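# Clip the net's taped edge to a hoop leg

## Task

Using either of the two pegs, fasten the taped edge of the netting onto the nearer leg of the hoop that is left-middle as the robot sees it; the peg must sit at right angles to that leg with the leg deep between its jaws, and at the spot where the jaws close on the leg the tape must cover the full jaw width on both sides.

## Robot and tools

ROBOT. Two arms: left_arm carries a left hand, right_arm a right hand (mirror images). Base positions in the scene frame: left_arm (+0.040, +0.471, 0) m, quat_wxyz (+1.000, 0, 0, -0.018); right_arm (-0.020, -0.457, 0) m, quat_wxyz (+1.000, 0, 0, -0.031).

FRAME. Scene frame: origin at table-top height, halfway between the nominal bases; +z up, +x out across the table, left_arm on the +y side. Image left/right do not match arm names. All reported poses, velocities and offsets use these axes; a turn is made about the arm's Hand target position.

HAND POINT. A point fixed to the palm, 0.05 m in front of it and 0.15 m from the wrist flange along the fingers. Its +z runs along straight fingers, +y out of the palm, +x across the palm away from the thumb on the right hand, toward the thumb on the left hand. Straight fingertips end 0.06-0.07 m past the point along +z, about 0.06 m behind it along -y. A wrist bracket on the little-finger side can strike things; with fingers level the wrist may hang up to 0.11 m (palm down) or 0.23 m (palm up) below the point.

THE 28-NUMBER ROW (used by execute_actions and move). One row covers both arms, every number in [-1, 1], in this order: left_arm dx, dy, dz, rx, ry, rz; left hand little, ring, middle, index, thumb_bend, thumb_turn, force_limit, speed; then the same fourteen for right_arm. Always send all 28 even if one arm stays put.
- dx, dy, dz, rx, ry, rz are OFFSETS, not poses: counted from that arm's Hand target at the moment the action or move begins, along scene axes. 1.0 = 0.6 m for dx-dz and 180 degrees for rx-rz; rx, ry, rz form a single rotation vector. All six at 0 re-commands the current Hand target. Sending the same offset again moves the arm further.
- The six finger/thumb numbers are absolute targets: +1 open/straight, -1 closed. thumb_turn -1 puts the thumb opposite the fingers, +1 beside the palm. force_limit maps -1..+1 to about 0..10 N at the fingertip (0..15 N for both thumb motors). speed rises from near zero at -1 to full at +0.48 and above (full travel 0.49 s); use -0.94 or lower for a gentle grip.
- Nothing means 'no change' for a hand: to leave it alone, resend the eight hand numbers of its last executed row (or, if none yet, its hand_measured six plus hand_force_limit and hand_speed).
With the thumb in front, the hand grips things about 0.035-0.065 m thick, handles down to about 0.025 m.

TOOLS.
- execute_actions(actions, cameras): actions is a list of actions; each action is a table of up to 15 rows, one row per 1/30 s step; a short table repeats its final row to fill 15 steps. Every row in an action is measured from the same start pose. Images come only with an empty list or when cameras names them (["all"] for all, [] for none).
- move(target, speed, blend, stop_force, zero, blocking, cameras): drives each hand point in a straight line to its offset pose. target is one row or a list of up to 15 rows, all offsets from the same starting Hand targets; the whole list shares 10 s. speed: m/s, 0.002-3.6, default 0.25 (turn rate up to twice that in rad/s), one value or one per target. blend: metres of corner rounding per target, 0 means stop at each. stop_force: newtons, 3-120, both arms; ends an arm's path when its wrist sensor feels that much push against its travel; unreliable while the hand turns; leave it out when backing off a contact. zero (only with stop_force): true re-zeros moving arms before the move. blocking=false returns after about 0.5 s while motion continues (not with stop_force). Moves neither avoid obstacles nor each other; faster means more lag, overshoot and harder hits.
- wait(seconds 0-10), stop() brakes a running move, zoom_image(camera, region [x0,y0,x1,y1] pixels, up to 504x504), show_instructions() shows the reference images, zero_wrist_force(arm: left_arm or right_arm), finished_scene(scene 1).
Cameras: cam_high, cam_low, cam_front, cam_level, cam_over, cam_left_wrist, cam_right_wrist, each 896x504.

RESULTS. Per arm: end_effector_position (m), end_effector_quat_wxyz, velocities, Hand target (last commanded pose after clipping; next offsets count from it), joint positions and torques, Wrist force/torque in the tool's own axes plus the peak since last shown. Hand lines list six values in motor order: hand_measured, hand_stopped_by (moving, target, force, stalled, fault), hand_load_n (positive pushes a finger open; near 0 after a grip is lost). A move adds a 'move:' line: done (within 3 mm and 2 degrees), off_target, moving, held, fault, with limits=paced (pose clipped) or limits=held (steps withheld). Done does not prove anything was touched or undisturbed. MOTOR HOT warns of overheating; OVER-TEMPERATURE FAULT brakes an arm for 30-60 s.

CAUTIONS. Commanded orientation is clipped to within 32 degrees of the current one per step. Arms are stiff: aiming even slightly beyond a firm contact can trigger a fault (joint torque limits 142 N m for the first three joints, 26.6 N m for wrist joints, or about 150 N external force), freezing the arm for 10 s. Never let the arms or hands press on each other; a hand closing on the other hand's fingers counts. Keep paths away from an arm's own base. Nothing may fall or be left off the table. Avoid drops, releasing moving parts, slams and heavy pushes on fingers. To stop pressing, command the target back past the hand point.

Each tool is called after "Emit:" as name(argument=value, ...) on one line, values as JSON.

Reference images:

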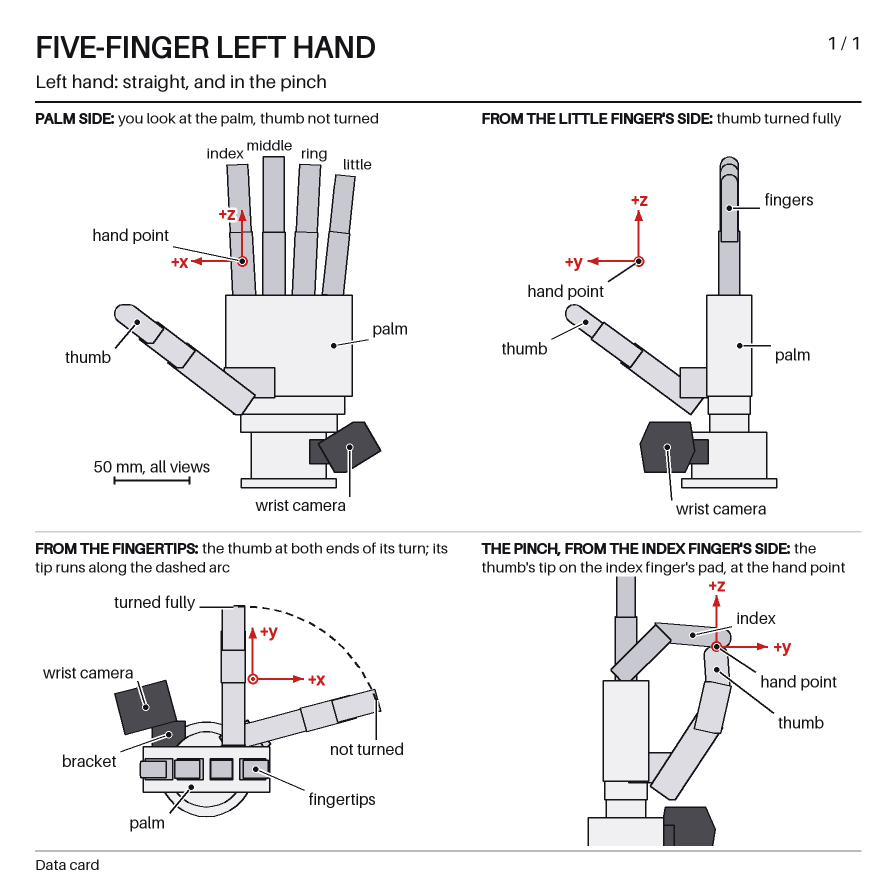

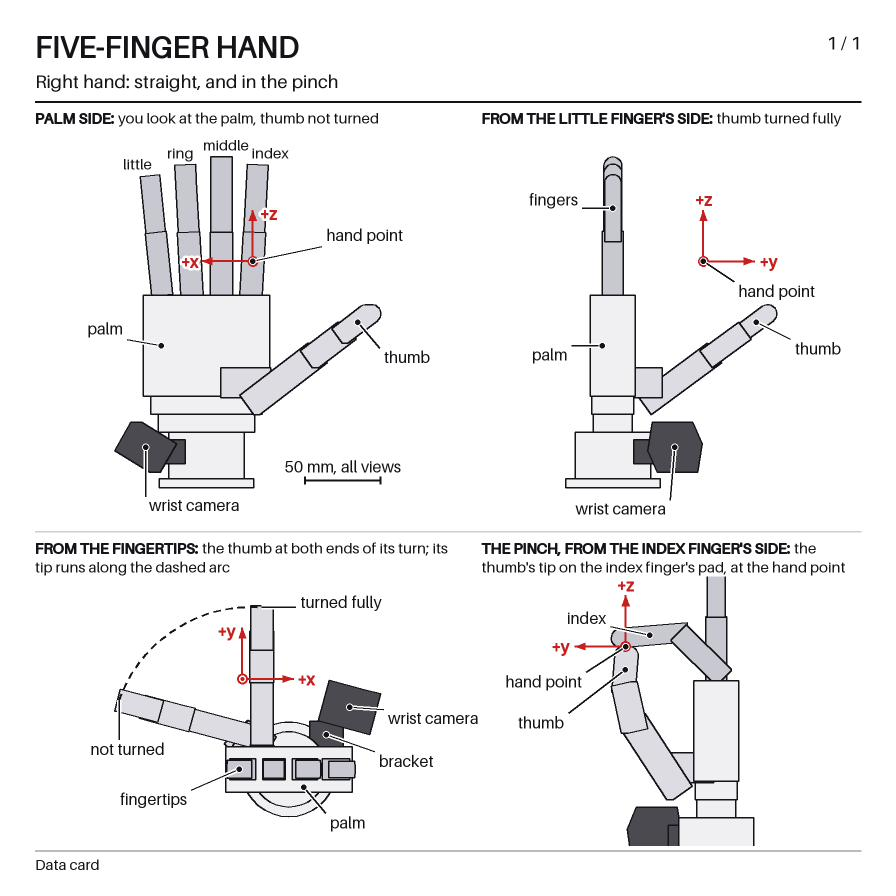

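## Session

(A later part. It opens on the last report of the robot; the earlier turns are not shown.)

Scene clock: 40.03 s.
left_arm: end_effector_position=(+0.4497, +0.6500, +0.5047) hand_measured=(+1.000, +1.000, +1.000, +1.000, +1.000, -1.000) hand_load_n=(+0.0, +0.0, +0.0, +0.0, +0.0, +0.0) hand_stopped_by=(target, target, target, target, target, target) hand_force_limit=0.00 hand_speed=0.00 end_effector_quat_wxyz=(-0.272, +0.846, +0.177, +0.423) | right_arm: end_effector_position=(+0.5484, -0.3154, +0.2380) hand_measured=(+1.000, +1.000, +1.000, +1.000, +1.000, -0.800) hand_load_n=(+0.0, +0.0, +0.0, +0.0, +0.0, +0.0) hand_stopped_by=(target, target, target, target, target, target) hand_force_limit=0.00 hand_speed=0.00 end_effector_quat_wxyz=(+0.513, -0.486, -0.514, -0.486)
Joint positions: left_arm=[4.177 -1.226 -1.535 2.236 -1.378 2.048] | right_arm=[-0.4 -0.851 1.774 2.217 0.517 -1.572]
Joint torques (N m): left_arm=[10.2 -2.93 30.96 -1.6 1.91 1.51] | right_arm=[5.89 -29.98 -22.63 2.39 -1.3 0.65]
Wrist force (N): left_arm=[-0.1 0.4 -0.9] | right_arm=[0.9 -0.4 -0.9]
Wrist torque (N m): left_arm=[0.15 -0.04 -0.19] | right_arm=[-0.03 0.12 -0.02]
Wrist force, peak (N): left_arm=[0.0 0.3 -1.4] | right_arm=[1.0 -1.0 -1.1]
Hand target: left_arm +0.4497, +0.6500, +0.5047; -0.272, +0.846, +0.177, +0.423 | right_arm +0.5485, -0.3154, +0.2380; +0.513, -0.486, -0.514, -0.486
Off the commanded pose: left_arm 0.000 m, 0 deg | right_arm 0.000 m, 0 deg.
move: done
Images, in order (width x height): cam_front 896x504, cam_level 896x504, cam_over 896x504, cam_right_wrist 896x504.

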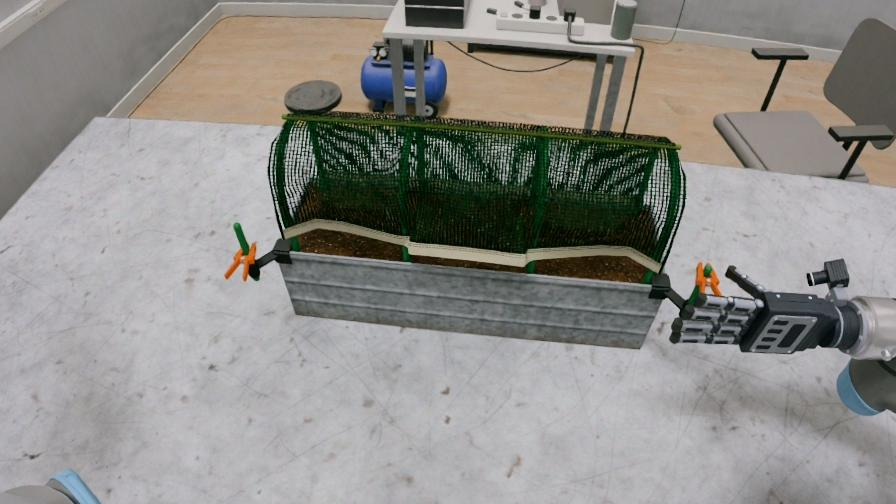

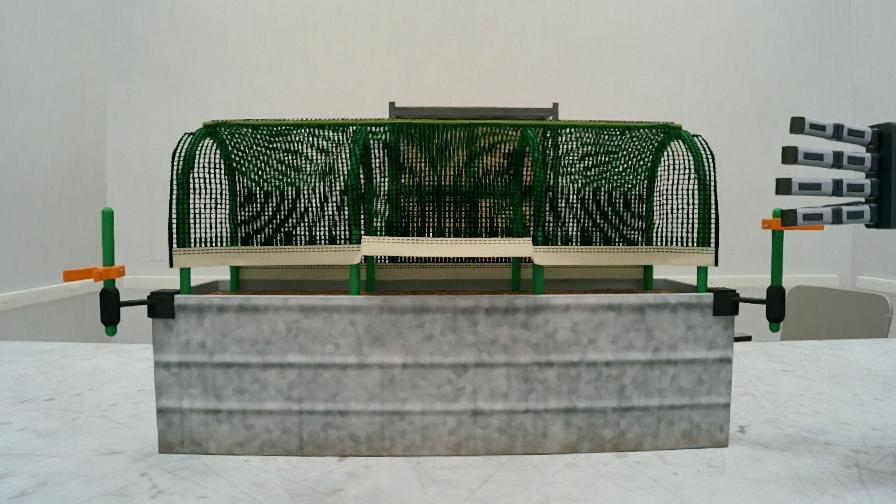

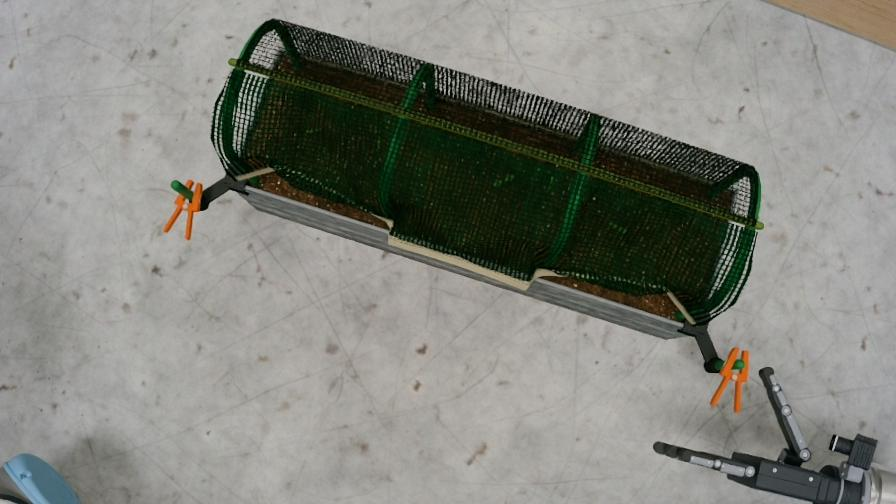

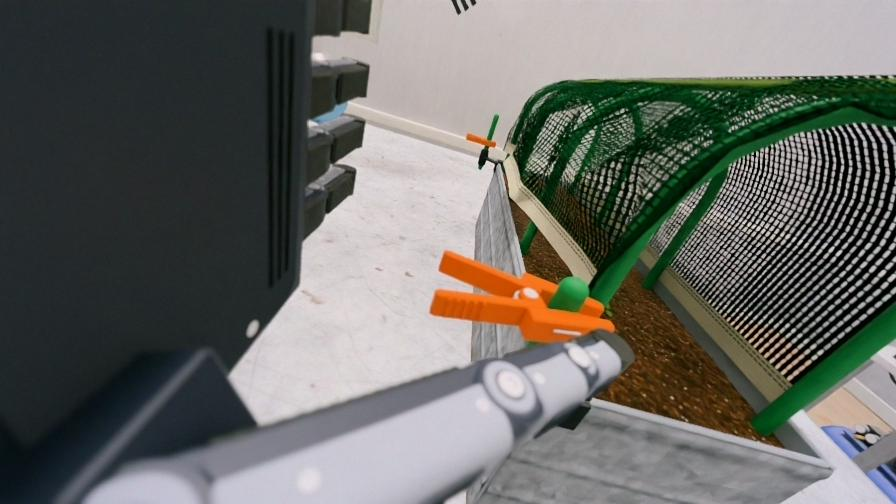

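Emit:
zoom_image(camera="cam_level", region=[740, 100, 896, 300])

Emit:
zoom_image(camera="cam_over", region=[640, 330, 820, 500])

Emit:
zoom_image(camera="cam_right_wrist", region=[400, 200, 680, 420])

Emit:
zoom_image(camera="cam_front", region=[650, 240, 790, 360])

Scaled by 2.520 from the camera's 896x504 image, which has a finer 1280x720 frame.

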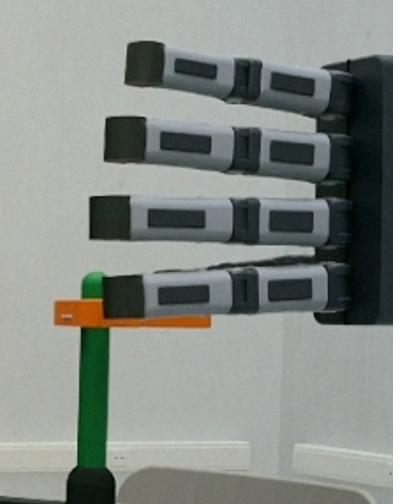

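Scaled by 2.800 from the camera's 896x504 image, which has a finer 1280x720 frame.

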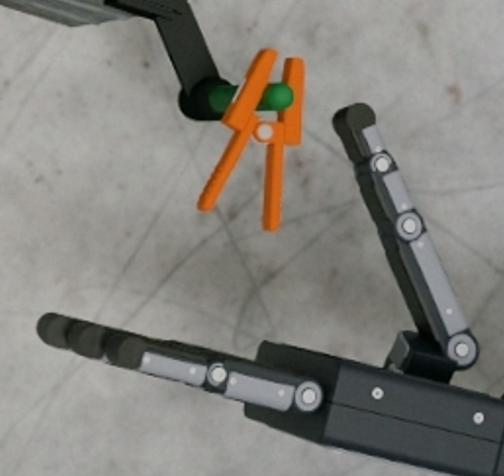

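Scaled by 1.800 from the camera's 896x504 image, which has a finer 1280x720 frame.

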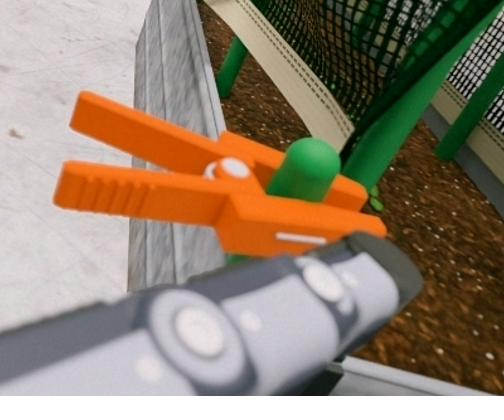

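Scaled by 3.600 from the camera's 896x504 image, which has a finer 1280x720 frame.

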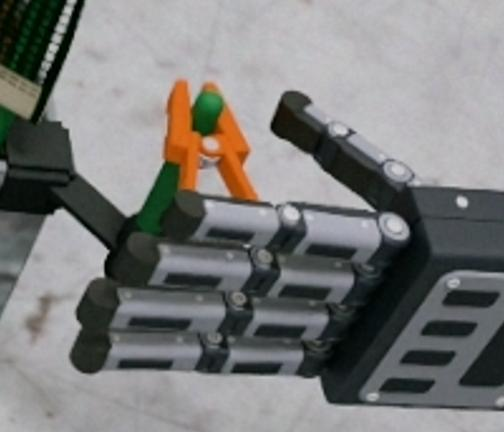

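Emit:
move(target=[[0, 0, 0, 0, 0, 0, 1, 1, 1, 1, 1, -1, 0, 0, 0.0, -0.0067, -0.011, 0, 0, -0.0189, 1, 1, 1, 1, 1, -0.8, 0, 0], [0, 0, 0, 0, 0, 0, 1, 1, 1, 1, 1, -1, 0, 0, 0.0, -0.0067, -0.011, 0, 0, -0.0189, 1, 1, 1, 0.5, 0.5, -0.8, -0.6, -0.5]], speed=0.05, cameras=["cam_over", "cam_front", "cam_level", "cam_right_wrist"])

Emit:
zoom_image(camera="cam_over", region=[640, 330, 820, 500])

Emit:
zoom_image(camera="cam_level", region=[740, 100, 896, 300])

Emit:
zoom_image(camera="cam_right_wrist", region=[300, 180, 640, 420])

Scene clock: 46.00 s.
left_arm: end_effector_position=(+0.4497, +0.6500, +0.5047) hand_measured=(+1.000, +1.000, +1.000, +1.000, +1.000, -1.000) hand_load_n=(+0.0, +0.0, +0.0, +0.0, +0.0, +0.0) hand_stopped_by=(target, target, target, target, target, target) hand_force_limit=0.00 hand_speed=0.00 end_effector_quat_wxyz=(-0.272, +0.846, +0.177, +0.423) | right_arm: end_effector_position=(+0.5485, -0.3194, +0.2314) hand_measured=(+1.000, +1.000, +1.000, +0.500, +0.500, -0.800) hand_load_n=(+0.0, +0.0, +0.0, +0.0, +0.0, +0.5) hand_stopped_by=(target, target, target, target, target, target) hand_force_limit=-0.60 hand_speed=-0.50 end_effector_quat_wxyz=(+0.498, -0.501, -0.499, -0.502)
Joint positions: left_arm=[4.177 -1.226 -1.535 2.236 -1.378 2.048] | right_arm=[-0.415 -0.859 1.821 2.179 0.473 -1.572]
Joint torques (N m): left_arm=[10.09 -2.61 31.46 -1.61 1.71 1.74] | right_arm=[-5.89 -47.07 2.07 -0.99 -1.23 1.18]
Wrist force (N): left_arm=[-0.1 0.4 -1.2] | right_arm=[0.8 -0.7 -0.8]
Wrist torque (N m): left_arm=[0.17 -0.05 -0.19] | right_arm=[-0.09 0.11 -0.02]
Wrist force, peak (N): left_arm=[-0.2 0.4 -1.3] | right_arm=[0.7 -0.7 -1.5]
Hand target: left_arm +0.4497, +0.6500, +0.5047; -0.272, +0.846, +0.177, +0.423 | right_arm +0.5485, -0.3194, +0.2314; +0.498, -0.501, -0.499, -0.502
Off the commanded pose: left_arm 0.000 m, 0 deg | right_arm 0.000 m, 0 deg.
move: done
Images, in order (width x height): cam_front 896x504, cam_level 896x504, cam_over 896x504, cam_right_wrist 896x504.

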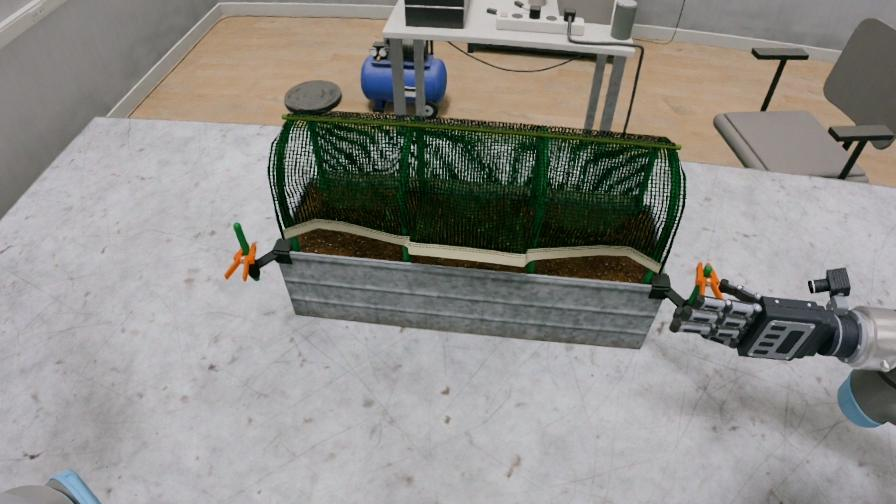

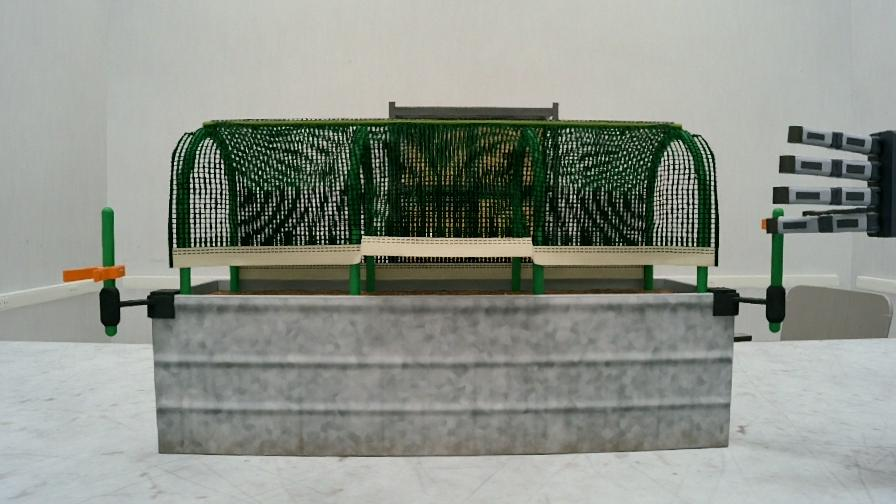

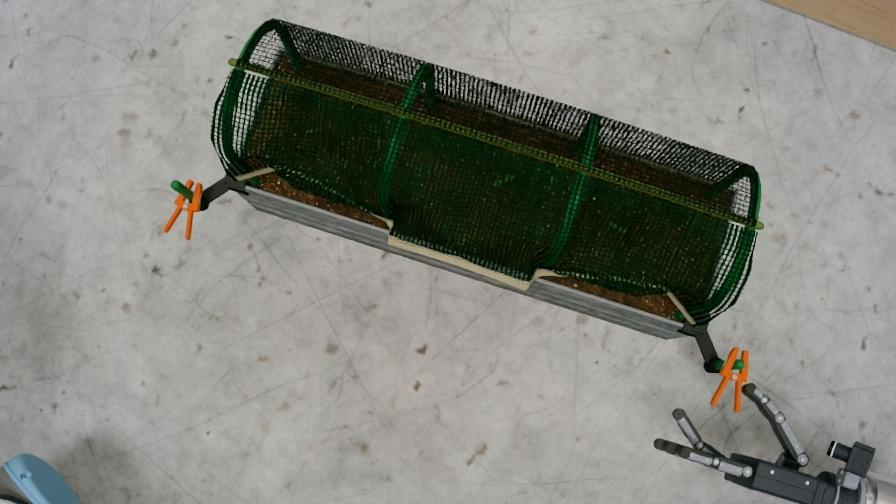

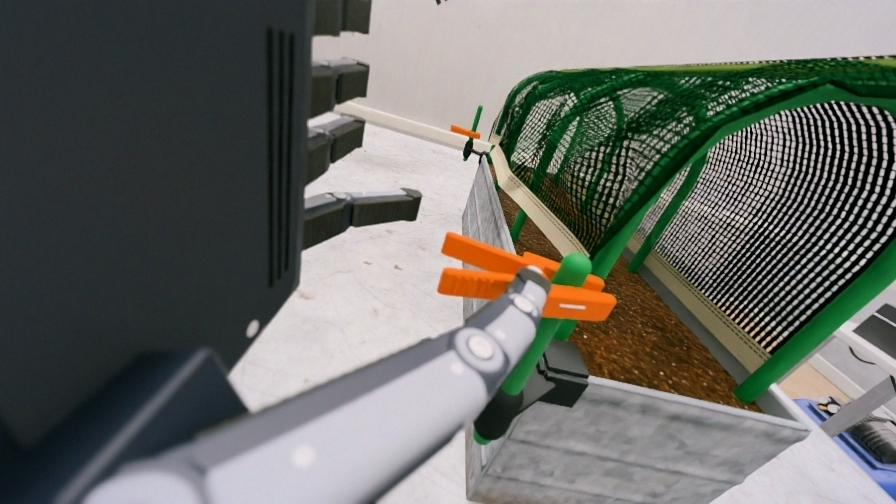

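Scaled by 2.800 from the camera's 896x504 image, which has a finer 1280x720 frame.

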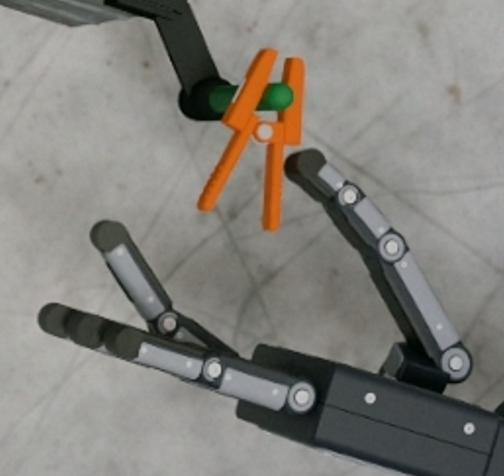

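Scaled by 2.520 from the camera's 896x504 image, which has a finer 1280x720 frame.

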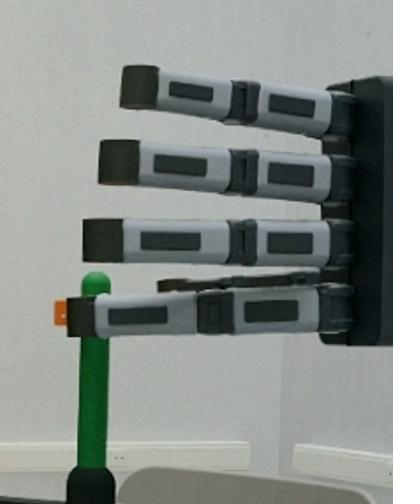

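Scaled by 1.482 from the camera's 896x504 image, which has a finer 1280x720 frame.

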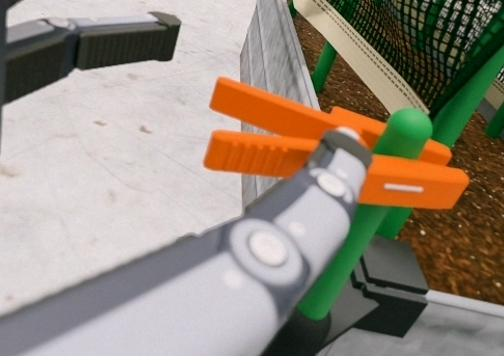

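Emit:
move(target=[[0, 0, 0, 0, 0, 0, 1, 1, 1, 1, 1, -1, 0, 0, 0.0, -0.0042, 0.0013, 0, 0, 0, 1, 1, 1, 0.5, 0.5, -0.73, -0.4, -0.6], [0, 0, 0, 0, 0, 0, 1, 1, 1, 1, 1, -1, 0, 0, 0.0, -0.0042, 0.0013, 0, 0, 0, 1, 1, 1, 0.3, 0.2, -0.73, -0.4, -0.7]], speed=0.05, cameras=["cam_over", "cam_front", "cam_level", "cam_right_wrist"])

Emit:
zoom_image(camera="cam_over", region=[640, 330, 820, 500])

Emit:
zoom_image(camera="cam_level", region=[740, 100, 896, 300])

Emit:
zoom_image(camera="cam_right_wrist", region=[300, 180, 640, 420])

Scene clock: 49.03 s.
left_arm: end_effector_position=(+0.4497, +0.6500, +0.5047) hand_measured=(+1.000, +1.000, +1.000, +1.000, +1.000, -1.000) hand_load_n=(+0.0, +0.0, +0.0, +0.0, +0.0, -0.5) hand_stopped_by=(target, target, target, target, target, target) hand_force_limit=0.00 hand_speed=0.00 end_effector_quat_wxyz=(-0.272, +0.846, +0.177, +0.423) | right_arm: end_effector_position=(+0.5485, -0.3219, +0.2322) hand_measured=(+1.000, +1.000, +1.000, +0.300, +0.200, -0.730) hand_load_n=(+0.0, +0.0, +0.0, +0.0, +0.0, +0.0) hand_stopped_by=(target, target, target, target, target, target) hand_force_limit=-0.40 hand_speed=-0.70 end_effector_quat_wxyz=(+0.498, -0.501, -0.499, -0.502)
Joint positions: left_arm=[4.177 -1.226 -1.535 2.236 -1.378 2.048] | right_arm=[-0.419 -0.86 1.819 2.181 0.477 -1.572]
Joint torques (N m): left_arm=[9.85 -2.9 32.09 -1.65 1.95 1.86] | right_arm=[-5.23 -46.4 -22.66 1.99 1.66 0.48]
Wrist force (N): left_arm=[0.0 0.2 -1.0] | right_arm=[0.7 -0.2 -1.2]
Wrist torque (N m): left_arm=[0.12 -0.07 -0.17] | right_arm=[-0.04 0.14 -0.02]
Wrist force, peak (N): left_arm=[-0.1 0.3 -1.3] | right_arm=[1.1 -0.3 -1.7]
Hand target: left_arm +0.4497, +0.6500, +0.5047; -0.272, +0.846, +0.177, +0.423 | right_arm +0.5485, -0.3219, +0.2322; +0.498, -0.501, -0.499, -0.502
Off the commanded pose: left_arm 0.000 m, 0 deg | right_arm 0.000 m, 0 deg.
move: done
Images, in order (width x height): cam_front 896x504, cam_level 896x504, cam_over 896x504, cam_right_wrist 896x504.

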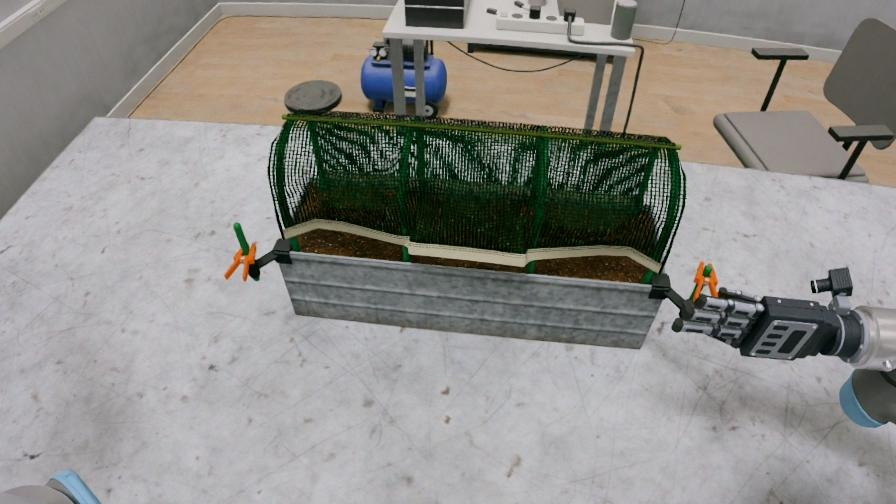

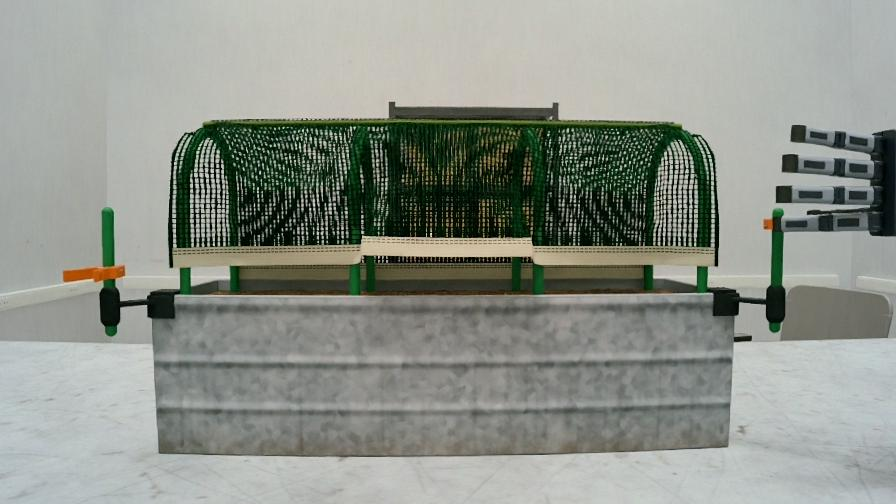

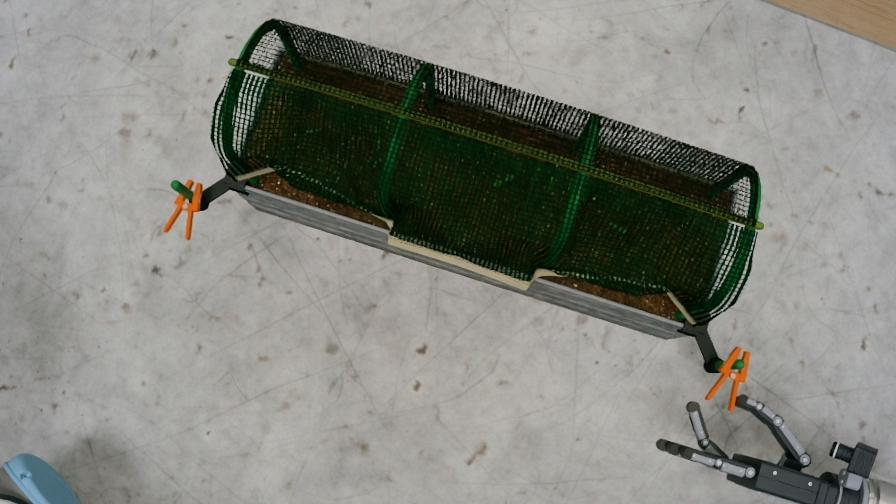

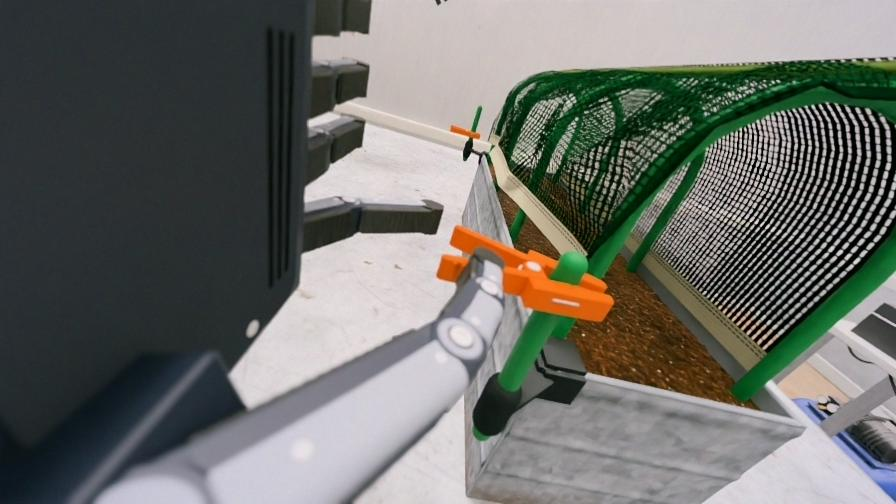

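Scaled by 2.800 from the camera's 896x504 image, which has a finer 1280x720 frame.

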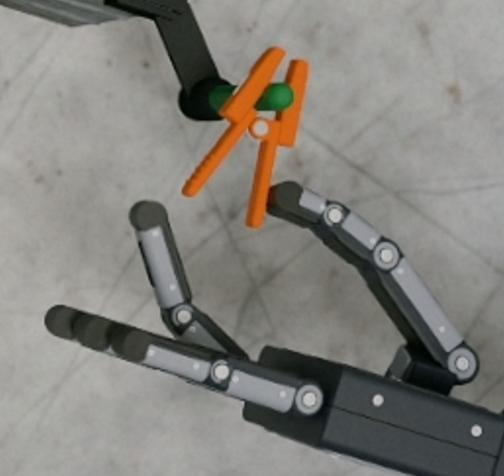

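Scaled by 2.520 from the camera's 896x504 image, which has a finer 1280x720 frame.

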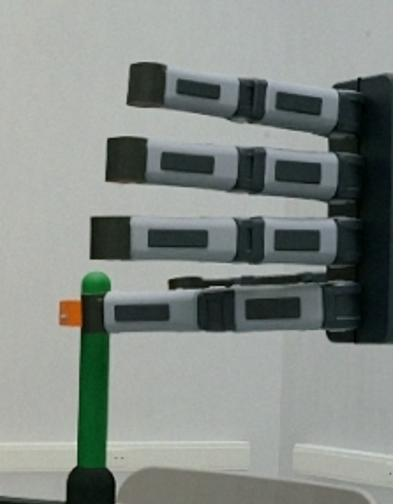

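Scaled by 1.482 from the camera's 896x504 image, which has a finer 1280x720 frame.

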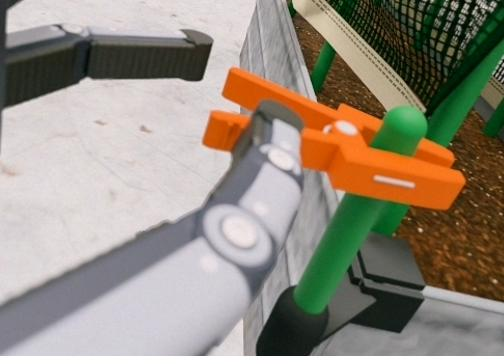

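Emit:
move(target=[[0, 0, 0, 0, 0, 0, 1, 1, 1, 1, 1, -1, 0, 0, 0.0, 0, 0, 0, 0, 0, 1, 1, 1, 0.1, 0.2, -0.73, 0.0, -0.8]], speed=0.05, cameras=["cam_over", "cam_level", "cam_right_wrist"])

Emit:
zoom_image(camera="cam_over", region=[640, 330, 820, 500])

Emit:
zoom_image(camera="cam_right_wrist", region=[300, 180, 640, 420])

Scene clock: 50.30 s.
left_arm: end_effector_position=(+0.4497, +0.6500, +0.5047) hand_measured=(+1.000, +1.000, +1.000, +1.000, +1.000, -1.000) hand_load_n=(+0.0, +0.0, +0.0, +0.0, +0.0, -0.5) hand_stopped_by=(target, target, target, target, target, target) hand_force_limit=0.00 hand_speed=0.00 end_effector_quat_wxyz=(-0.272, +0.846, +0.177, +0.423) | right_arm: end_effector_position=(+0.5485, -0.3219, +0.2322) hand_measured=(+1.000, +1.000, +1.000, +0.118, +0.200, -0.730) hand_load_n=(+0.0, +0.0, -0.5, +0.0, +0.0, +0.0) hand_stopped_by=(target, target, target, force, target, target) hand_force_limit=0.00 hand_speed=-0.80 end_effector_quat_wxyz=(+0.498, -0.501, -0.499, -0.501)
Joint positions: left_arm=[4.177 -1.226 -1.535 2.236 -1.378 2.048] | right_arm=[-0.419 -0.86 1.819 2.181 0.477 -1.572]
Joint torques (N m): left_arm=[9.98 -2.61 32.63 -1.63 1.79 1.62] | right_arm=[-3.3 -47.16 -22 1.86 0.22 -0.15]
Wrist force (N): left_arm=[-0.1 0.2 -1.1] | right_arm=[0.9 -0.4 -1.0]
Wrist torque (N m): left_arm=[0.13 -0.04 -0.18] | right_arm=[-0.03 0.11 0.00]
Wrist force, peak (N): left_arm=[0.2 0.4 -1.3] | right_arm=[0.8 -2.4 0.5]
Hand target: left_arm +0.4497, +0.6500, +0.5047; -0.272, +0.846, +0.177, +0.423 | right_arm +0.5485, -0.3219, +0.2322; +0.498, -0.501, -0.499, -0.502
Off the commanded pose: left_arm 0.000 m, 0 deg | right_arm 0.000 m, 0 deg.
move: done
Images, in order (width x height): cam_level 896x504, cam_over 896x504, cam_right_wrist 896x504.

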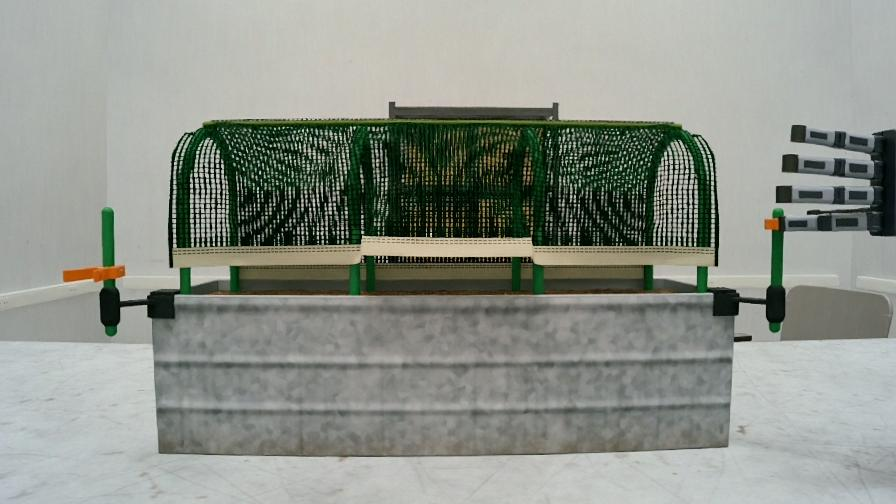

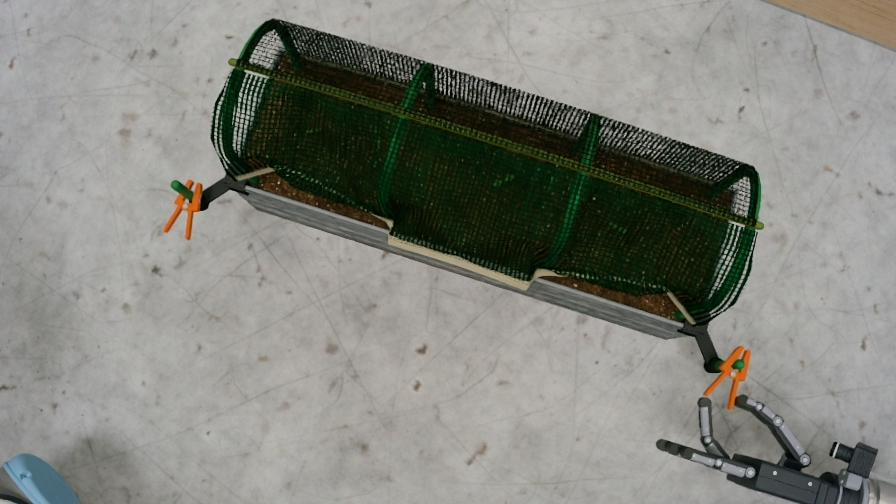

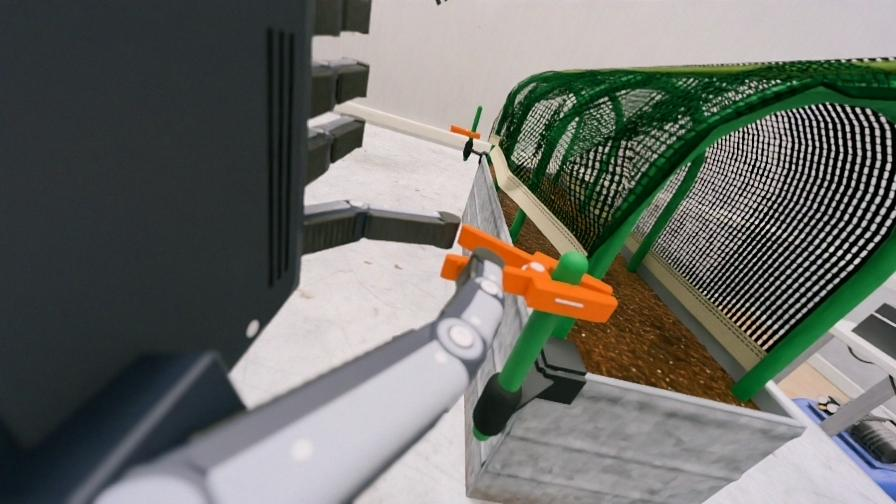

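Scaled by 2.800 from the camera's 896x504 image, which has a finer 1280x720 frame.

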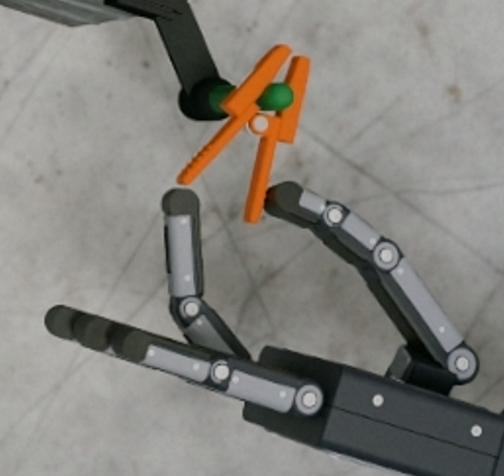

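Scaled by 1.482 from the camera's 896x504 image, which has a finer 1280x720 frame.

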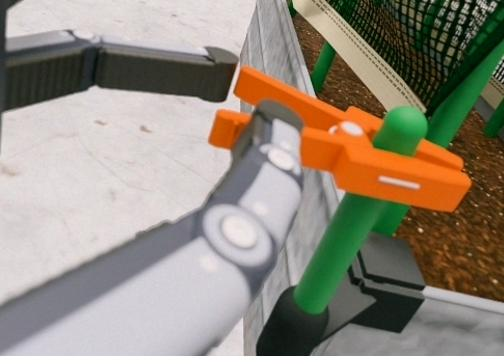

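Emit:
move(target=[[0, 0, 0, 0, 0, 0, 1, 1, 1, 1, 1, -1, 0, 0, 0.0, 0, 0, 0, 0, 0, 1, 1, 1, 0.5, 0.5, -0.73, 0.0, -0.5], [0, 0, 0, 0, 0, 0, 1, 1, 1, 1, 1, -1, 0, 0, 0.0073, 0.01, 0, 0, 0, -0.061, 1, 1, 1, 0.5, 0.5, -0.73, 0.0, -0.5], [0, 0, 0, 0, 0, 0, 1, 1, 1, 1, 1, -1, 0, 0, 0.0073, 0.01, 0, 0, 0, -0.061, 1, 1, 1, 0.3, 0.2, -0.73, 0.0, -0.7]], speed=0.05, cameras=["cam_over", "cam_level", "cam_right_wrist"])

Emit:
zoom_image(camera="cam_over", region=[640, 330, 820, 500])

Emit:
zoom_image(camera="cam_right_wrist", region=[300, 180, 640, 420])

Scene clock: 55.93 s.
left_arm: end_effector_position=(+0.4497, +0.6500, +0.5047) hand_measured=(+1.000, +1.000, +1.000, +1.000, +1.000, -1.000) hand_load_n=(+0.0, +0.0, +0.0, +0.0, +0.0, -0.5) hand_stopped_by=(target, target, target, target, target, target) hand_force_limit=0.00 hand_speed=0.00 end_effector_quat_wxyz=(-0.272, +0.846, +0.177, +0.423) | right_arm: end_effector_position=(+0.5529, -0.3159, +0.2322) hand_measured=(+1.000, +1.000, +1.000, +0.300, +0.200, -0.730) hand_load_n=(+0.0, +0.0, -0.5, +0.0, +0.0, +0.0) hand_stopped_by=(target, target, target, target, target, target) hand_force_limit=0.00 hand_speed=-0.70 end_effector_quat_wxyz=(-0.448, +0.546, +0.449, +0.547)
Joint positions: left_arm=[4.177 -1.226 -1.535 2.236 -1.378 2.048] | right_arm=[-0.419 -0.923 1.963 2.101 0.285 -1.571]
Joint torques (N m): left_arm=[10 -1.75 31.45 -1.49 1.68 1.57] | right_arm=[6.01 -44.08 3.17 -1.29 -0.87 1.38]
Wrist force (N): left_arm=[-0.1 0.3 -1.1] | right_arm=[1.0 -0.3 -1.2]
Wrist torque (N m): left_arm=[0.15 -0.05 -0.18] | right_arm=[-0.03 0.11 -0.05]
Wrist force, peak (N): left_arm=[-0.1 0.3 -1.5] | right_arm=[0.7 0.3 -1.5]
Hand target: left_arm +0.4497, +0.6500, +0.5047; -0.272, +0.846, +0.177, +0.423 | right_arm +0.5529, -0.3159, +0.2322; -0.448, +0.546, +0.449, +0.547
Off the commanded pose: left_arm 0.000 m, 0 deg | right_arm 0.000 m, 0 deg.
move: done
Images, in order (width x height): cam_level 896x504, cam_over 896x504, cam_right_wrist 896x504.

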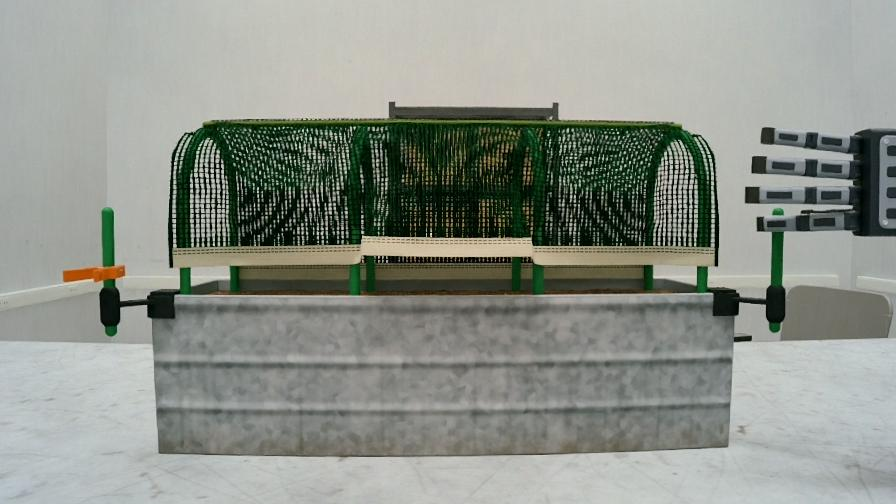

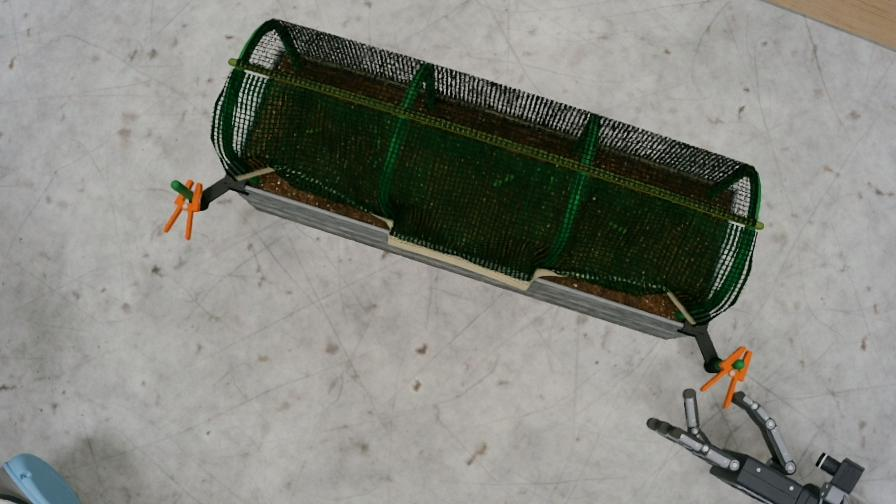

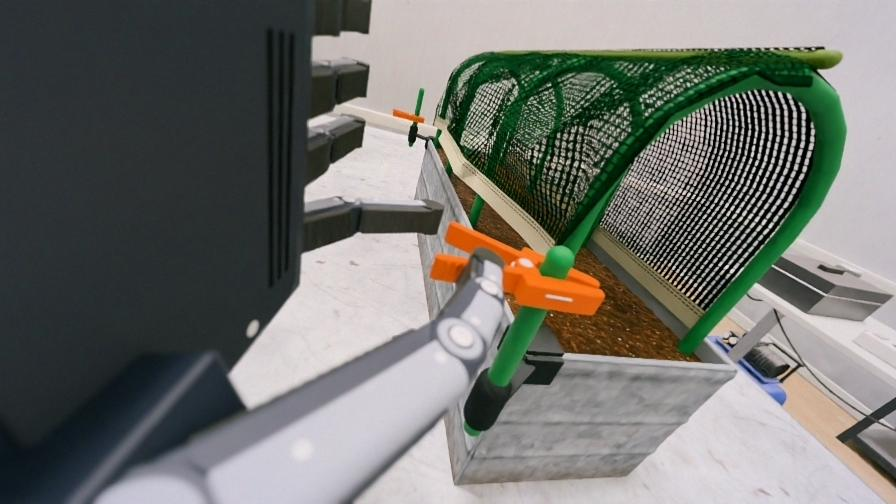

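Scaled by 2.800 from the camera's 896x504 image, which has a finer 1280x720 frame.

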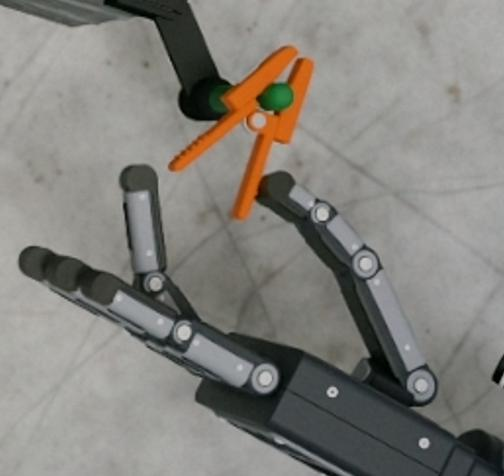

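Scaled by 1.482 from the camera's 896x504 image, which has a finer 1280x720 frame.

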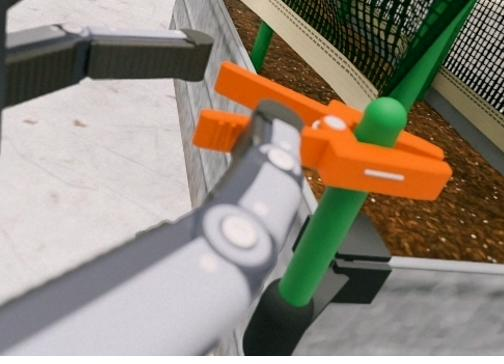

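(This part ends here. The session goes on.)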